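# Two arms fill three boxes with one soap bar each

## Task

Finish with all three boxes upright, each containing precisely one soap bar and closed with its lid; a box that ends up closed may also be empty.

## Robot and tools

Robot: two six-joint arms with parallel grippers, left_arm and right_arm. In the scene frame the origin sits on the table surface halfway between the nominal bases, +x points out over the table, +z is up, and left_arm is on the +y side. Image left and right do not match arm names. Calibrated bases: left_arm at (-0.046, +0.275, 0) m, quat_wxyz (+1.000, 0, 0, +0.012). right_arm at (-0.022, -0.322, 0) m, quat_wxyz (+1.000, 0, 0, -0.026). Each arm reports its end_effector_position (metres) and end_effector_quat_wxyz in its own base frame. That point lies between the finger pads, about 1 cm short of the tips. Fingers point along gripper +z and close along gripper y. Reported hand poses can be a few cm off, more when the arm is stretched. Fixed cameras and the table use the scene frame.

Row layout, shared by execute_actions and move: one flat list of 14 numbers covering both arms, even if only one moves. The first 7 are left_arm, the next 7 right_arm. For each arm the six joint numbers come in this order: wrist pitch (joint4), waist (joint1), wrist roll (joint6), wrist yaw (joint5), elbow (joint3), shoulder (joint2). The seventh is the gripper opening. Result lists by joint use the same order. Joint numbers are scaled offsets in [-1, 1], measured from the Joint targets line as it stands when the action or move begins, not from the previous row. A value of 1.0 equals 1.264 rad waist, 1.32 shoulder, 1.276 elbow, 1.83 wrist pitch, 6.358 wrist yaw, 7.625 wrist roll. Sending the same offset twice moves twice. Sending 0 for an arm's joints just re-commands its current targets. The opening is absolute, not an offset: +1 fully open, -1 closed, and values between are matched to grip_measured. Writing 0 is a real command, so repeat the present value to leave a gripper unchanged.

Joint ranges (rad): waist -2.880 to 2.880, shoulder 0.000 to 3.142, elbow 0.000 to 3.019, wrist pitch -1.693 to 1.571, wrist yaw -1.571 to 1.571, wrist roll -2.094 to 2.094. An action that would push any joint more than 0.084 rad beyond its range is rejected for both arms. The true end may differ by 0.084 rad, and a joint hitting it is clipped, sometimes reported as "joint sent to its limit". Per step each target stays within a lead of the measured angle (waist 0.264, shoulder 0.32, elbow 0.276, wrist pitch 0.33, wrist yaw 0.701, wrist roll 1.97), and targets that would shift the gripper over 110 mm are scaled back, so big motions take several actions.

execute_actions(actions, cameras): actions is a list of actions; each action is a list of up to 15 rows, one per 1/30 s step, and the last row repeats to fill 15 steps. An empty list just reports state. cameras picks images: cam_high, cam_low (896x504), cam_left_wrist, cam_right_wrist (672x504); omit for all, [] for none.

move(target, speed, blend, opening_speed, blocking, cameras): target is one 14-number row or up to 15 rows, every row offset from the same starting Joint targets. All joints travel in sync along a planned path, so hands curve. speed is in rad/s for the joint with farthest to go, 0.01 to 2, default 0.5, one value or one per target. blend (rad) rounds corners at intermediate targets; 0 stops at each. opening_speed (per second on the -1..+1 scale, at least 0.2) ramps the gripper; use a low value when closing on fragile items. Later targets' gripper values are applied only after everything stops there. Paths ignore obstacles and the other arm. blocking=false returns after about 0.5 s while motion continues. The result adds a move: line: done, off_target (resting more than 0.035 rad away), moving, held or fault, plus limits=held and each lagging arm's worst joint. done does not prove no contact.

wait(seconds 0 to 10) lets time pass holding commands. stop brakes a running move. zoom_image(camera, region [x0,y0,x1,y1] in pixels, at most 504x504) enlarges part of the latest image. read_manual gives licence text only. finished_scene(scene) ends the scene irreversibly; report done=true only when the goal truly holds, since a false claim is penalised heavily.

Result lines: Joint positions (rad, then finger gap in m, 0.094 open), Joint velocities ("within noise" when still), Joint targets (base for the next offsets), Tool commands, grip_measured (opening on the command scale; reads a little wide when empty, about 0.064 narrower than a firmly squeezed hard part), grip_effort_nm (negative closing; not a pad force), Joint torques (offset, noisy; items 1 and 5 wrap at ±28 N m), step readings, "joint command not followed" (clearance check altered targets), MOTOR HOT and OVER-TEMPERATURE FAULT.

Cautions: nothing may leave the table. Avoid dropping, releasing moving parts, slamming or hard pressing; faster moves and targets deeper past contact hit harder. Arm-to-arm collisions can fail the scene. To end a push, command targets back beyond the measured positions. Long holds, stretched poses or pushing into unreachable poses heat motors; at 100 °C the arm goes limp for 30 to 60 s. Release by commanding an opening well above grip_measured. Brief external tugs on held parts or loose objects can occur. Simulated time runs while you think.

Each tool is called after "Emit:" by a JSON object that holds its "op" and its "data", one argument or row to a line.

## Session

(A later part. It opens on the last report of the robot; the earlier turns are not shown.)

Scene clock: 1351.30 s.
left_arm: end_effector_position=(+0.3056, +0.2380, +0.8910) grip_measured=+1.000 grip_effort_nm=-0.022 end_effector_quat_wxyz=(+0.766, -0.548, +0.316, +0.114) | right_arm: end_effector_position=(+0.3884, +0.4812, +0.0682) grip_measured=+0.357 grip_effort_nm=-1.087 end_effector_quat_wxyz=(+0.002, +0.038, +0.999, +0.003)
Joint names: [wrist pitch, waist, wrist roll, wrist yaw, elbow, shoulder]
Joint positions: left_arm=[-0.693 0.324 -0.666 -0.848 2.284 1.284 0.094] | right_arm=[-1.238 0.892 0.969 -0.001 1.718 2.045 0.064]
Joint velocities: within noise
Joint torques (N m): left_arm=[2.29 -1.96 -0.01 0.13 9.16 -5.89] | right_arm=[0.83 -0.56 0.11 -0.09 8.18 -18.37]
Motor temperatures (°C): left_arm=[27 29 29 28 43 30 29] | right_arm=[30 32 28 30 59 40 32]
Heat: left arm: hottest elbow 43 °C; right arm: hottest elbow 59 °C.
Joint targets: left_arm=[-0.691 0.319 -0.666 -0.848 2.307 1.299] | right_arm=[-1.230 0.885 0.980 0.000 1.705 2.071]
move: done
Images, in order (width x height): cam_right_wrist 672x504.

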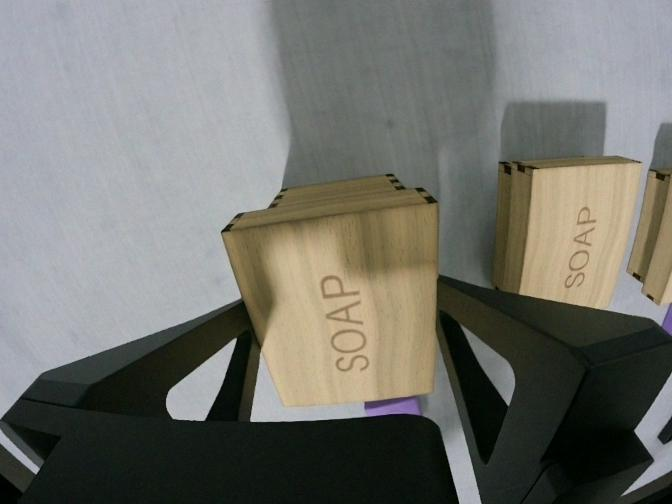

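Emit:
{"op": "move", "data": {
  "target": [0,0,0,0,0,0,1,0.0195,0,0.0008,0,-0.015,0.0128,0.35],
  "speed": 0.08,
  "cameras": ["cam_right_wrist","cam_low"]
}}

Emit:
{"op": "zoom_image", "data": {
  "camera": "cam_right_wrist",
  "region": [210, 130, 450, 250]
}}

Emit:
{"op": "zoom_image", "data": {
  "camera": "cam_low",
  "region": [470, 250, 570, 320]
}}

Scene clock: 1373.03 s.
left_arm: end_effector_position=(+0.3056, +0.2380, +0.8910) grip_measured=+1.000 grip_effort_nm=-0.007 end_effector_quat_wxyz=(+0.766, -0.548, +0.316, +0.114) | right_arm: end_effector_position=(+0.3887, +0.4815, +0.0518) grip_measured=+0.357 grip_effort_nm=-1.077 end_effector_quat_wxyz=(+0.002, +0.041, +0.999, +0.003)
Joint names: [wrist pitch, waist, wrist roll, wrist yaw, elbow, shoulder]
Joint positions: left_arm=[-0.693 0.324 -0.666 -0.848 2.284 1.284 0.094] | right_arm=[-1.203 0.892 0.975 -0.001 1.699 2.061 0.064]
Joint velocities: within noise
Joint torques (N m): left_arm=[2.3 -1.96 -0.01 0.13 9.16 -5.95] | right_arm=[0.83 -0.5 0.12 -0.09 8.06 -17.96]
Motor temperatures (°C): left_arm=[27 29 29 28 43 30 29] | right_arm=[30 32 28 30 53 38 32]
Heat: left arm: hottest elbow 43 °C; right arm: hottest elbow 53 °C.
Joint targets: left_arm=[-0.691 0.319 -0.666 -0.848 2.307 1.299] | right_arm=[-1.194 0.885 0.986 0.000 1.686 2.088]
move: done
Images, in order (width x height): cam_low 896x504, cam_right_wrist 672x504.

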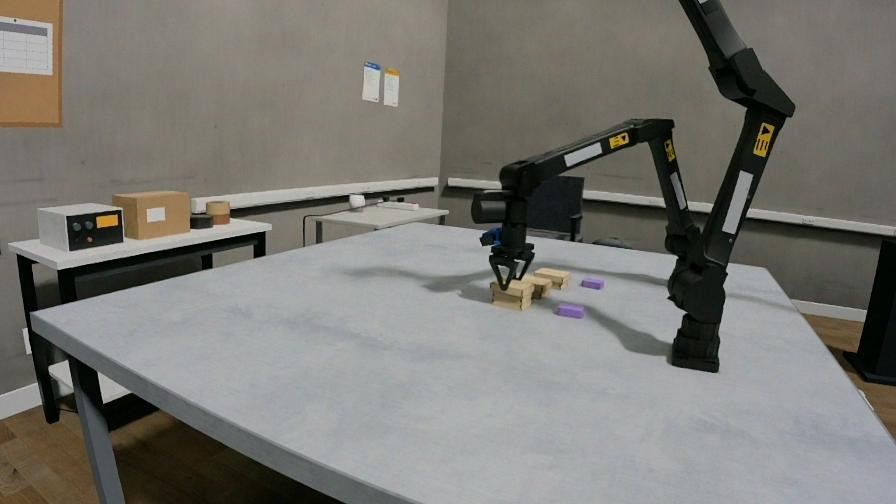

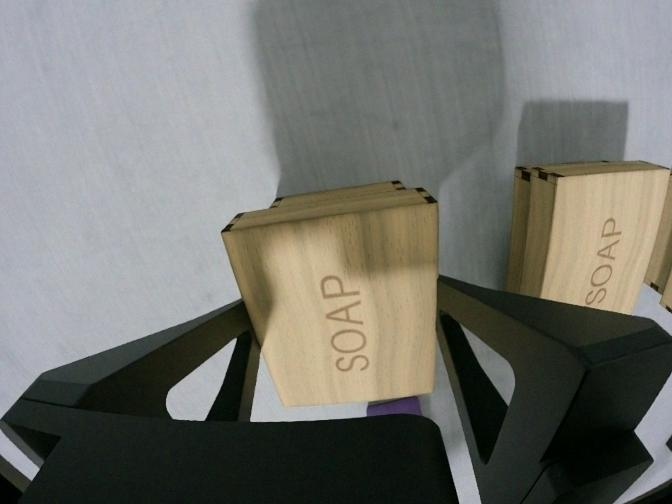

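Scaled by 2.100 from the camera's 672x504 image, which has a finer 960x720 frame.

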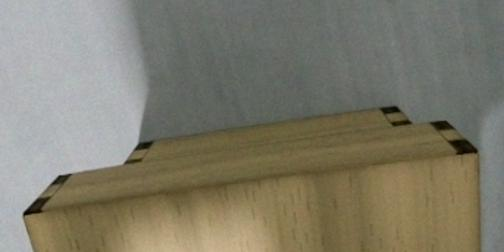

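Scaled by 5.040 from the camera's 896x504 image, which has a finer 1280x720 frame.

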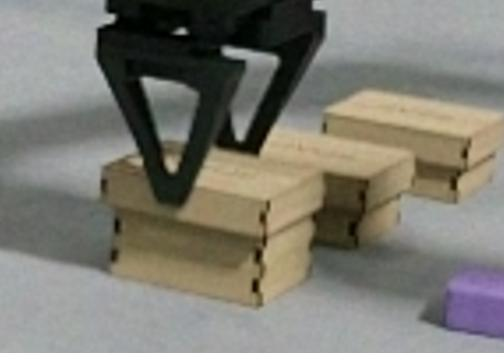

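Emit:
{"op": "move", "data": {
  "target": [0,0,0,0,0,0,1,0.0042,0,0,0,-0.006,-0.0008,0.35],
  "speed": 0.05,
  "cameras": ["cam_right_wrist"]
}}

Emit:
{"op": "zoom_image", "data": {
  "camera": "cam_right_wrist",
  "region": [210, 130, 450, 250]
}}

Scene clock: 1392.53 s.
left_arm: end_effector_position=(+0.3056, +0.2380, +0.8910) grip_measured=+1.000 grip_effort_nm=-0.017 end_effector_quat_wxyz=(+0.766, -0.548, +0.316, +0.114) | right_arm: end_effector_position=(+0.3894, +0.4823, +0.0514) grip_measured=+0.357 grip_effort_nm=-1.082 end_effector_quat_wxyz=(+0.003, +0.042, +0.999, +0.005)
Joint names: [wrist pitch, waist, wrist roll, wrist yaw, elbow, shoulder]
Joint positions: left_arm=[-0.693 0.324 -0.666 -0.848 2.284 1.284 0.094] | right_arm=[-1.197 0.892 0.975 -0.001 1.698 2.061 0.064]
Joint velocities: within noise
Joint torques (N m): left_arm=[2.3 -1.96 -0.01 0.13 9.16 -5.95] | right_arm=[0.77 -0.56 0.12 -0.09 7.53 -18.37]
Motor temperatures (°C): left_arm=[27 29 29 28 43 30 29] | right_arm=[30 32 28 30 49 40 33]
Heat: left arm: hottest elbow 43 °C; right arm: hottest elbow 49 °C.
Joint targets: left_arm=[-0.691 0.319 -0.666 -0.848 2.307 1.299] | right_arm=[-1.186 0.885 0.986 0.000 1.679 2.087]
move: done
Images, in order (width x height): cam_right_wrist 672x504.

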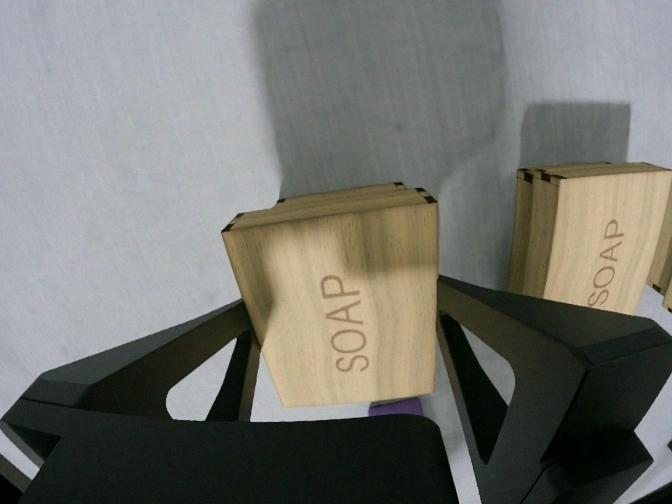

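Scaled by 2.100 from the camera's 672x504 image, which has a finer 960x720 frame.

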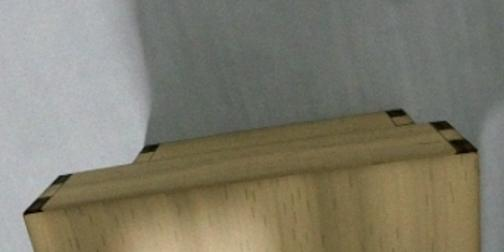

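Emit:
{"op": "move", "data": {
  "target": [0,0,0,0,0,0,1,-0.0164,0,0,0,0,0,0.35],
  "speed": 0.05,
  "cameras": ["cam_right_wrist"]
}}

Emit:
{"op": "zoom_image", "data": {
  "camera": "cam_right_wrist",
  "region": [210, 130, 450, 250]
}}

Scene clock: 1408.50 s.
left_arm: end_effector_position=(+0.3056, +0.2380, +0.8910) grip_measured=+1.000 grip_effort_nm=-0.017 end_effector_quat_wxyz=(+0.766, -0.548, +0.316, +0.114) | right_arm: end_effector_position=(+0.3864, +0.4786, +0.0495) grip_measured=+0.357 grip_effort_nm=-1.077 end_effector_quat_wxyz=(-0.002, +0.042, +0.999, -0.002)
Joint names: [wrist pitch, waist, wrist roll, wrist yaw, elbow, shoulder]
Joint positions: left_arm=[-0.693 0.324 -0.666 -0.848 2.284 1.284 0.094] | right_arm=[-1.208 0.892 0.975 -0.001 1.693 2.061 0.064]
Joint velocities: within noise
Joint torques (N m): left_arm=[2.3 -1.96 -0.01 0.13 9.17 -5.95] | right_arm=[0.03 -0.56 0.12 -0.09 7.92 -18.37]
Motor temperatures (°C): left_arm=[27 29 29 28 43 30 29] | right_arm=[30 32 28 30 48 41 33]
Heat: left arm: hottest elbow 43 °C; right arm: hottest elbow 48 °C.
Joint targets: left_arm=[-0.691 0.319 -0.666 -0.848 2.307 1.299] | right_arm=[-1.216 0.885 0.986 0.000 1.679 2.087]
move: done
Images, in order (width x height): cam_right_wrist 672x504.

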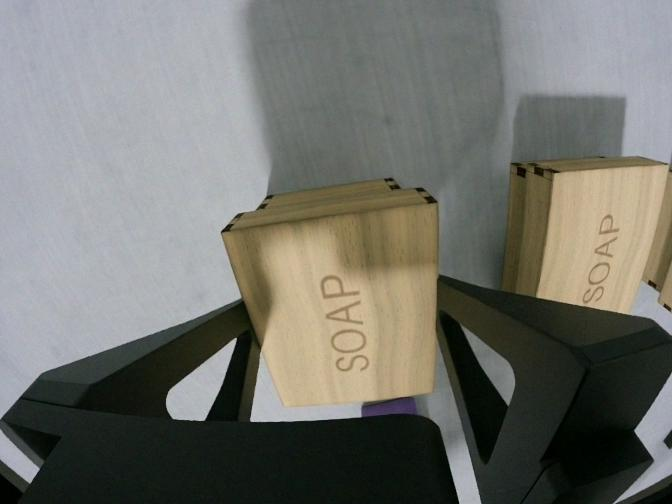

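Scaled by 2.100 from the camera's 672x504 image, which has a finer 960x720 frame.

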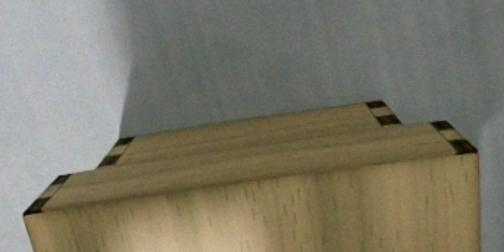

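Emit:
{"op": "move", "data": {
  "target": [0,0,0,0,0,0,1,0.0122,0,0,0,0,0,0.35],
  "speed": 0.05,
  "cameras": ["cam_right_wrist"]
}}

Emit:
{"op": "zoom_image", "data": {
  "camera": "cam_right_wrist",
  "region": [210, 130, 450, 250]
}}

Scene clock: 1427.63 s.
left_arm: end_effector_position=(+0.3056, +0.2380, +0.8910) grip_measured=+1.000 grip_effort_nm=-0.012 end_effector_quat_wxyz=(+0.766, -0.548, +0.316, +0.114) | right_arm: end_effector_position=(+0.3872, +0.4796, +0.0495) grip_measured=+0.357 grip_effort_nm=-1.077 end_effector_quat_wxyz=(+0.000, +0.042, +0.999, +0.000)
Joint names: [wrist pitch, waist, wrist roll, wrist yaw, elbow, shoulder]
Joint positions: left_arm=[-0.693 0.324 -0.666 -0.848 2.284 1.284 0.094] | right_arm=[-1.202 0.892 0.975 -0.001 1.693 2.061 0.064]
Joint velocities: within noise
Joint torques (N m): left_arm=[2.3 -1.9 -0.01 0.13 9.16 -5.89] | right_arm=[0.66 -0.5 0.12 -0.09 7.94 -18.32]
Motor temperatures (°C): left_arm=[27 29 29 28 43 30 29] | right_arm=[30 32 28 30 47 41 33]
Heat: left arm: hottest elbow 43 °C; right arm: hottest elbow 47 °C.
Joint targets: left_arm=[-0.691 0.319 -0.666 -0.848 2.307 1.299] | right_arm=[-1.194 0.885 0.986 0.000 1.679 2.087]
move: done
Images, in order (width x height): cam_right_wrist 672x504.

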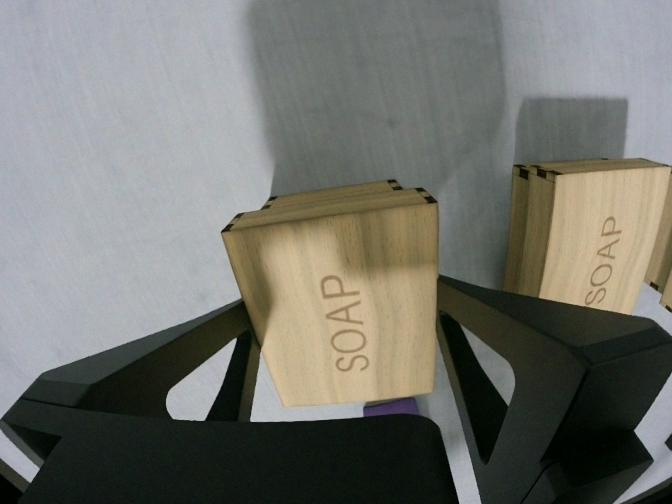

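Scaled by 2.100 from the camera's 672x504 image, which has a finer 960x720 frame.

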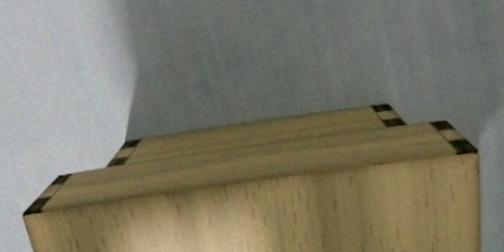

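Emit:
{"op": "move", "data": {
  "target": [0,0,0,0,0,0,1,0.0018,0.013,0,0,0,0,0.35],
  "speed": 0.05,
  "cameras": ["cam_right_wrist"]
}}

Emit:
{"op": "zoom_image", "data": {
  "camera": "cam_right_wrist",
  "region": [210, 130, 450, 250]
}}

Scene clock: 1437.23 s.
left_arm: end_effector_position=(+0.3056, +0.2380, +0.8910) grip_measured=+1.000 grip_effort_nm=-0.012 end_effector_quat_wxyz=(+0.766, -0.548, +0.316, +0.114) | right_arm: end_effector_position=(+0.3866, +0.4812, +0.0495) grip_measured=+0.357 grip_effort_nm=-1.077 end_effector_quat_wxyz=(+0.001, +0.040, +0.999, +0.002)
Joint names: [wrist pitch, waist, wrist roll, wrist yaw, elbow, shoulder]
Joint positions: left_arm=[-0.693 0.324 -0.666 -0.848 2.284 1.284 0.094] | right_arm=[-1.199 0.894 0.975 -0.001 1.693 2.061 0.064]
Joint velocities: within noise
Joint torques (N m): left_arm=[2.3 -1.96 0 0.13 9.16 -5.89] | right_arm=[0.73 0.73 0.11 -0.09 7.94 -18.43]
Motor temperatures (°C): left_arm=[27 29 29 28 43 30 29] | right_arm=[30 32 28 30 46 41 33]
Heat: left arm: hottest elbow 43 °C; right arm: hottest elbow 46 °C.
Joint targets: left_arm=[-0.691 0.319 -0.666 -0.848 2.307 1.299] | right_arm=[-1.190 0.902 0.986 0.000 1.679 2.087]
move: done
Images, in order (width x height): cam_right_wrist 672x504.

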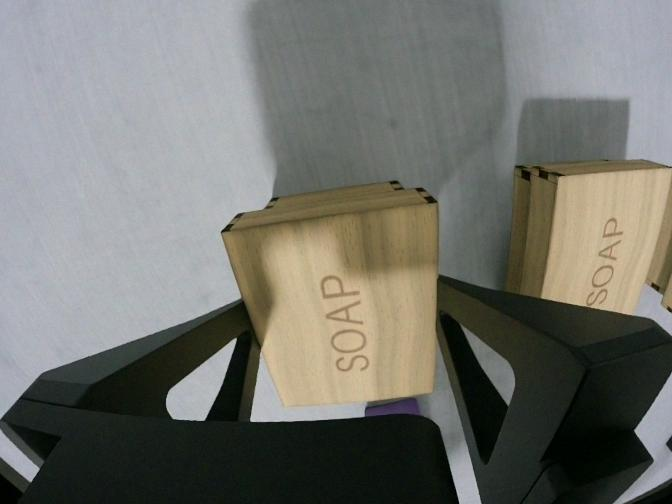

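Scaled by 2.100 from the camera's 672x504 image, which has a finer 960x720 frame.

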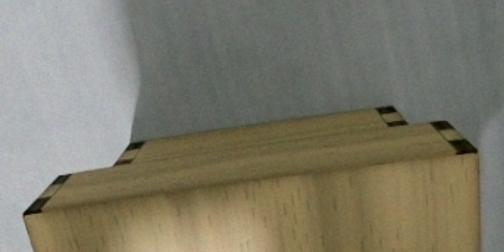

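Emit:
{"op": "move", "data": {
  "target": [0,0,0,0,0,0,1,0.0098,0,0,0,-0.0076,0.0064,0.35],
  "speed": 0.04,
  "cameras": ["cam_right_wrist","cam_low"]
}}

Emit:
{"op": "zoom_image", "data": {
  "camera": "cam_right_wrist",
  "region": [210, 130, 450, 250]
}}

Emit:
{"op": "zoom_image", "data": {
  "camera": "cam_low",
  "region": [470, 250, 570, 320]
}}

Scene clock: 1448.10 s.
left_arm: end_effector_position=(+0.3056, +0.2380, +0.8910) grip_measured=+1.000 grip_effort_nm=-0.007 end_effector_quat_wxyz=(+0.766, -0.548, +0.316, +0.114) | right_arm: end_effector_position=(+0.3867, +0.4813, +0.0432) grip_measured=+0.357 grip_effort_nm=-1.077 end_effector_quat_wxyz=(+0.002, +0.040, +0.999, +0.003)
Joint names: [wrist pitch, waist, wrist roll, wrist yaw, elbow, shoulder]
Joint positions: left_arm=[-0.693 0.324 -0.666 -0.848 2.284 1.284 0.094] | right_arm=[-1.181 0.894 0.975 -0.001 1.683 2.065 0.064]
Joint velocities: within noise
Joint torques (N m): left_arm=[2.3 -1.9 -0.01 0.14 9.17 -5.95] | right_arm=[0.59 0.79 0.11 -0.09 7.9 -18.08]
Motor temperatures (°C): left_arm=[27 28 29 28 43 30 29] | right_arm=[30 32 28 30 46 41 33]
Heat: left arm: hottest elbow 43 °C; right arm: hottest elbow 46 °C.
Joint targets: left_arm=[-0.691 0.319 -0.666 -0.848 2.307 1.299] | right_arm=[-1.173 0.901 0.986 0.000 1.669 2.096]
move: done
Images, in order (width x height): cam_low 896x504, cam_right_wrist 672x504.

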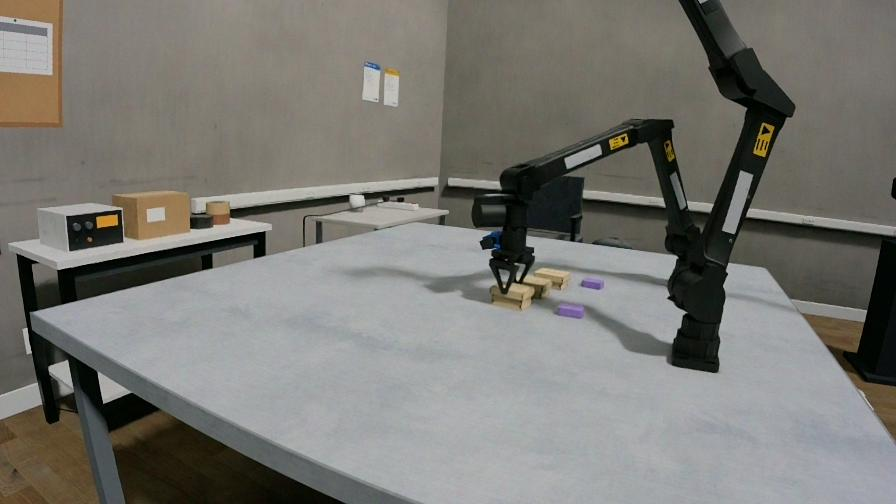

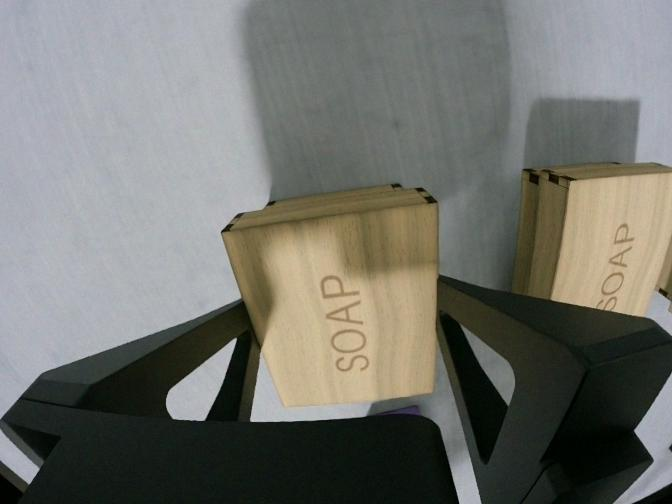

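Scaled by 2.100 from the camera's 672x504 image, which has a finer 960x720 frame.

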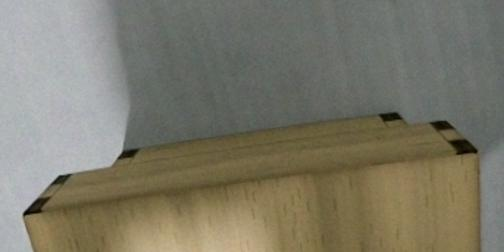

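Scaled by 5.040 from the camera's 896x504 image, which has a finer 1280x720 frame.

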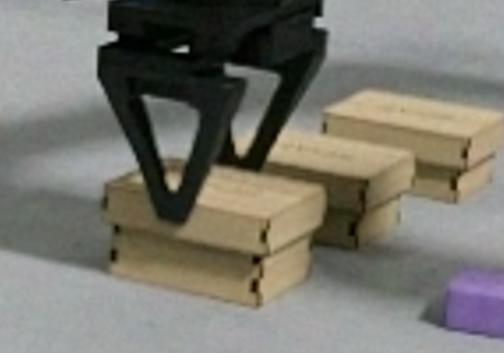

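Emit:
{"op": "move", "data": {
  "target": [0,0,0,0,0,0,1,0.0093,0,0,0,-0.0072,0.0075,0.35],
  "speed": 0.04,
  "cameras": ["cam_right_wrist","cam_low"]
}}

Emit:
{"op": "zoom_image", "data": {
  "camera": "cam_low",
  "region": [470, 250, 570, 320]
}}

Scene clock: 1456.87 s.
left_arm: end_effector_position=(+0.3056, +0.2380, +0.8910) grip_measured=+1.000 grip_effort_nm=-0.022 end_effector_quat_wxyz=(+0.766, -0.548, +0.316, +0.114) | right_arm: end_effector_position=(+0.3870, +0.4816, +0.0363) grip_measured=+0.357 grip_effort_nm=-1.082 end_effector_quat_wxyz=(+0.002, +0.040, +0.999, +0.004)
Joint names: [wrist pitch, waist, wrist roll, wrist yaw, elbow, shoulder]
Joint positions: left_arm=[-0.693 0.324 -0.666 -0.848 2.284 1.284 0.094] | right_arm=[-1.165 0.894 0.975 -0.001 1.675 2.072 0.064]
Joint velocities: within noise
Joint torques (N m): left_arm=[2.32 -1.9 -0.01 0.13 9.16 -5.95] | right_arm=[0.65 0.73 0.12 -0.08 7.73 -18.2]
Motor temperatures (°C): left_arm=[27 28 29 28 43 30 29] | right_arm=[30 32 28 30 46 41 33]
Heat: left arm: hottest elbow 43 °C; right arm: hottest elbow 46 °C.
Joint targets: left_arm=[-0.691 0.319 -0.666 -0.848 2.307 1.299] | right_arm=[-1.155 0.901 0.986 0.000 1.660 2.105]
move: done
Images, in order (width x height): cam_low 896x504, cam_right_wrist 672x504.

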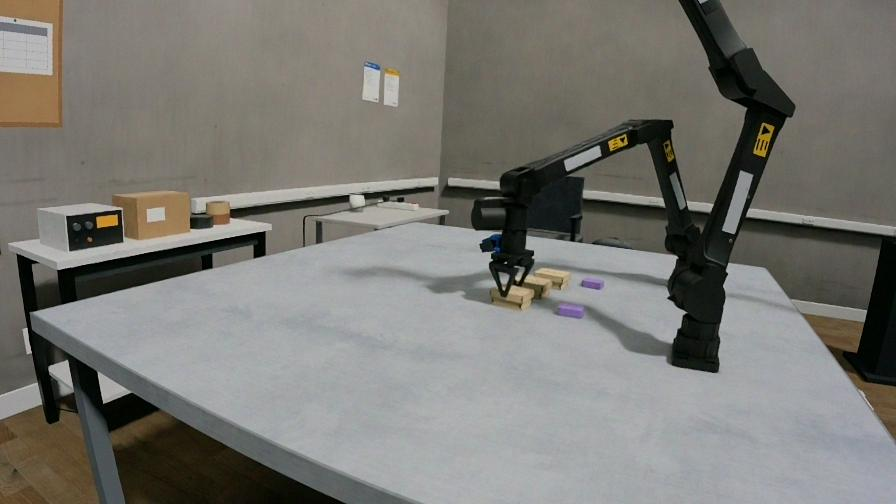

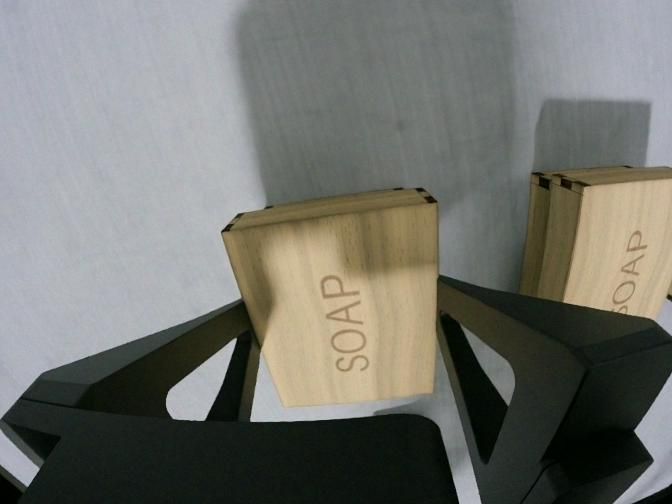

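Scaled by 5.040 from the camera's 896x504 image, which has a finer 1280x720 frame.

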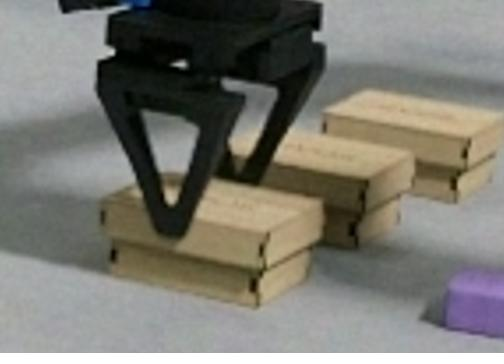

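Emit:
{"op": "move", "data": {
  "target": [
    [0,0,0,0,0,0,1,0.004,0,0,0,-0.003,0.005,0.35],
    [0,0,0,0,0,0,1,0.004,0,0,0,-0.003,0.005,0.8]
  ],
  "speed": 0.04,
  "opening_speed": 0.6,
  "cameras": ["cam_right_wrist","cam_low"]
}}

Emit:
{"op": "zoom_image", "data": {
  "camera": "cam_low",
  "region": [470, 250, 570, 320]
}}

Scene clock: 1466.63 s.
left_arm: end_effector_position=(+0.3056, +0.2380, +0.8910) grip_measured=+1.000 grip_effort_nm=-0.012 end_effector_quat_wxyz=(+0.766, -0.548, +0.316, +0.114) | right_arm: end_effector_position=(+0.3864, +0.4808, +0.0290) grip_measured=+0.797 grip_effort_nm=0.042 end_effector_quat_wxyz=(+0.001, +0.040, +0.999, +0.001)
Joint names: [wrist pitch, waist, wrist roll, wrist yaw, elbow, shoulder]
Joint positions: left_arm=[-0.693 0.324 -0.666 -0.848 2.284 1.284 0.094] | right_arm=[-1.156 0.894 0.975 -0.001 1.67 2.081 0.084]
Joint velocities: within noise
Joint torques (N m): left_arm=[2.3 -1.9 -0.01 0.13 9.16 -5.95] | right_arm=[0.66 0.73 0.11 -0.09 7.79 -18.14]
Motor temperatures (°C): left_arm=[27 28 29 28 43 30 29] | right_arm=[30 32 28 30 46 40 33]
Heat: left arm: hottest elbow 43 °C; right arm: hottest elbow 46 °C.
Joint targets: left_arm=[-0.691 0.319 -0.666 -0.848 2.307 1.299] | right_arm=[-1.148 0.901 0.986 0.000 1.656 2.112]
move: done; target 2's new numbers were sent with right_arm's shoulder 0.039 rad from that target
Images, in order (width x height): cam_low 896x504, cam_right_wrist 672x504.

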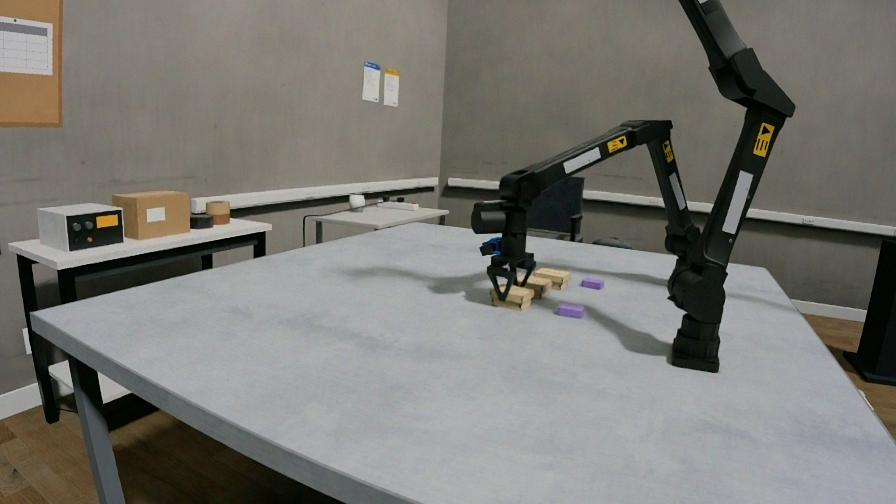

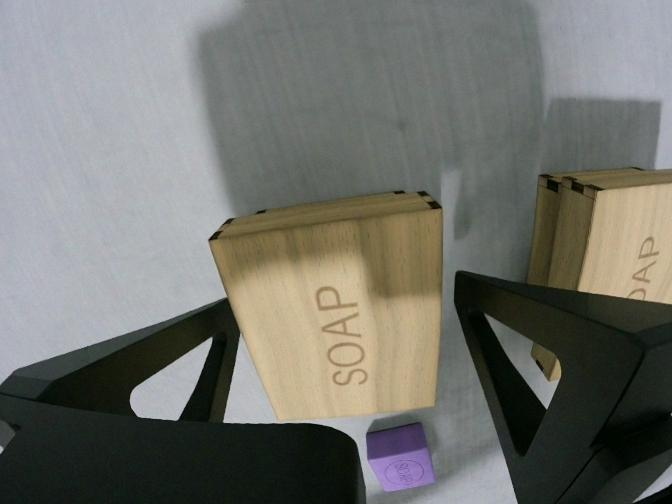

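Scaled by 5.040 from the camera's 896x504 image, which has a finer 1280x720 frame.

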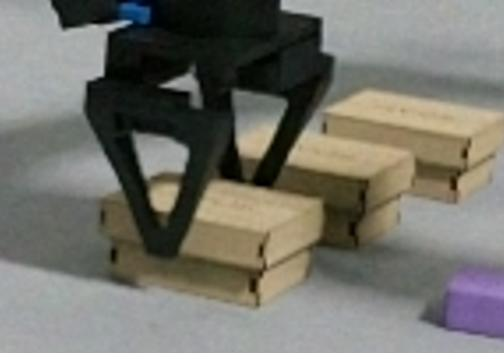

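Emit:
{"op": "move", "data": {
  "target": [
    [0,0,0,0,0,0,1,-0.0093,0,0,0,0.0509,-0.022,0.8],
    [0,0,0,0,0,0,1,-0.108,0,0,0,0.137,-0.085,0.8]
  ],
  "speed": 0.15,
  "blend": 0.01,
  "cameras": ["cam_right_wrist","cam_low"]
}}

Emit:
{"op": "zoom_image", "data": {
  "camera": "cam_low",
  "region": [470, 250, 570, 320]
}}

Scene clock: 1480.53 s.
left_arm: end_effector_position=(+0.3056, +0.2380, +0.8910) grip_measured=+1.000 grip_effort_nm=-0.012 end_effector_quat_wxyz=(+0.766, -0.548, +0.316, +0.114) | right_arm: end_effector_position=(+0.3852, +0.4794, +0.1088) grip_measured=+0.798 grip_effort_nm=0.042 end_effector_quat_wxyz=(-0.001, +0.040, +0.999, -0.001)
Joint names: [wrist pitch, waist, wrist roll, wrist yaw, elbow, shoulder]
Joint positions: left_arm=[-0.693 0.324 -0.666 -0.848 2.284 1.284 0.094] | right_arm=[-1.338 0.894 0.975 -0.001 1.774 2.011 0.084]
Joint velocities: within noise
Joint torques (N m): left_arm=[2.32 -1.9 -0.01 0.13 9.14 -5.95] | right_arm=[-0.08 0.73 0.11 -0.09 14.08 -20.89]
Motor temperatures (°C): left_arm=[27 28 29 28 43 30 29] | right_arm=[30 32 28 30 47 38 32]
Heat: left arm: hottest elbow 43 °C; right arm: hottest elbow 47 °C.
Joint targets: left_arm=[-0.691 0.319 -0.666 -0.848 2.307 1.299] | right_arm=[-1.346 0.901 0.986 0.000 1.830 2.000]
move: off_target (right_arm); right_arm: the elbow is farthest, 0.057 rad from its target
Images, in order (width x height): cam_low 896x504, cam_right_wrist 672x504.

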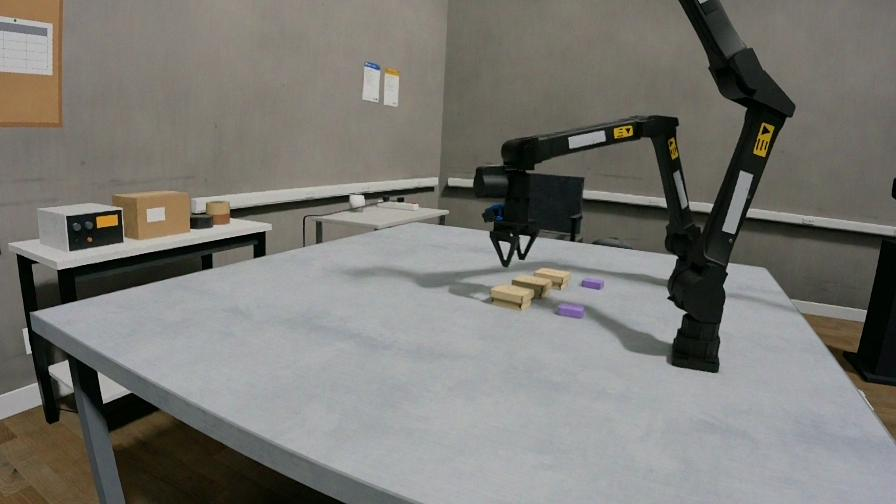

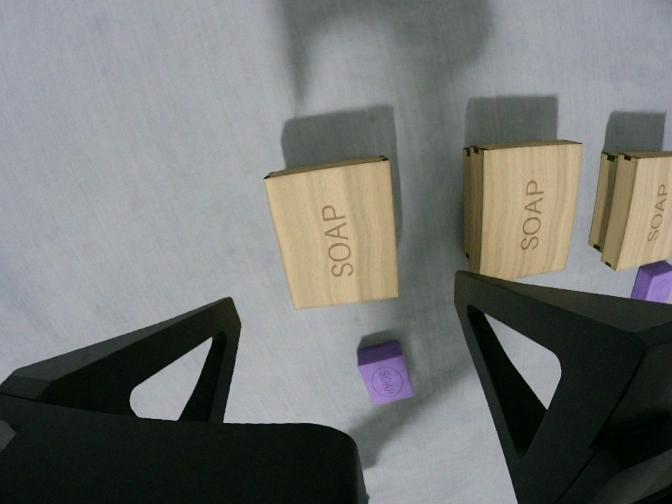

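Scaled by 5.040 from the camera's 896x504 image, which has a finer 1280x720 frame.

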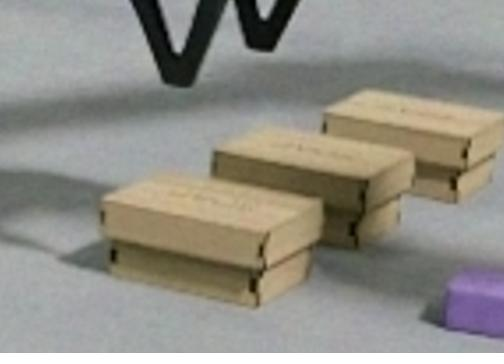

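Emit:
{"op": "finished_scene", "data": {
  "scene": 1,
  "done": true
}}

The scene is finished: the task was done.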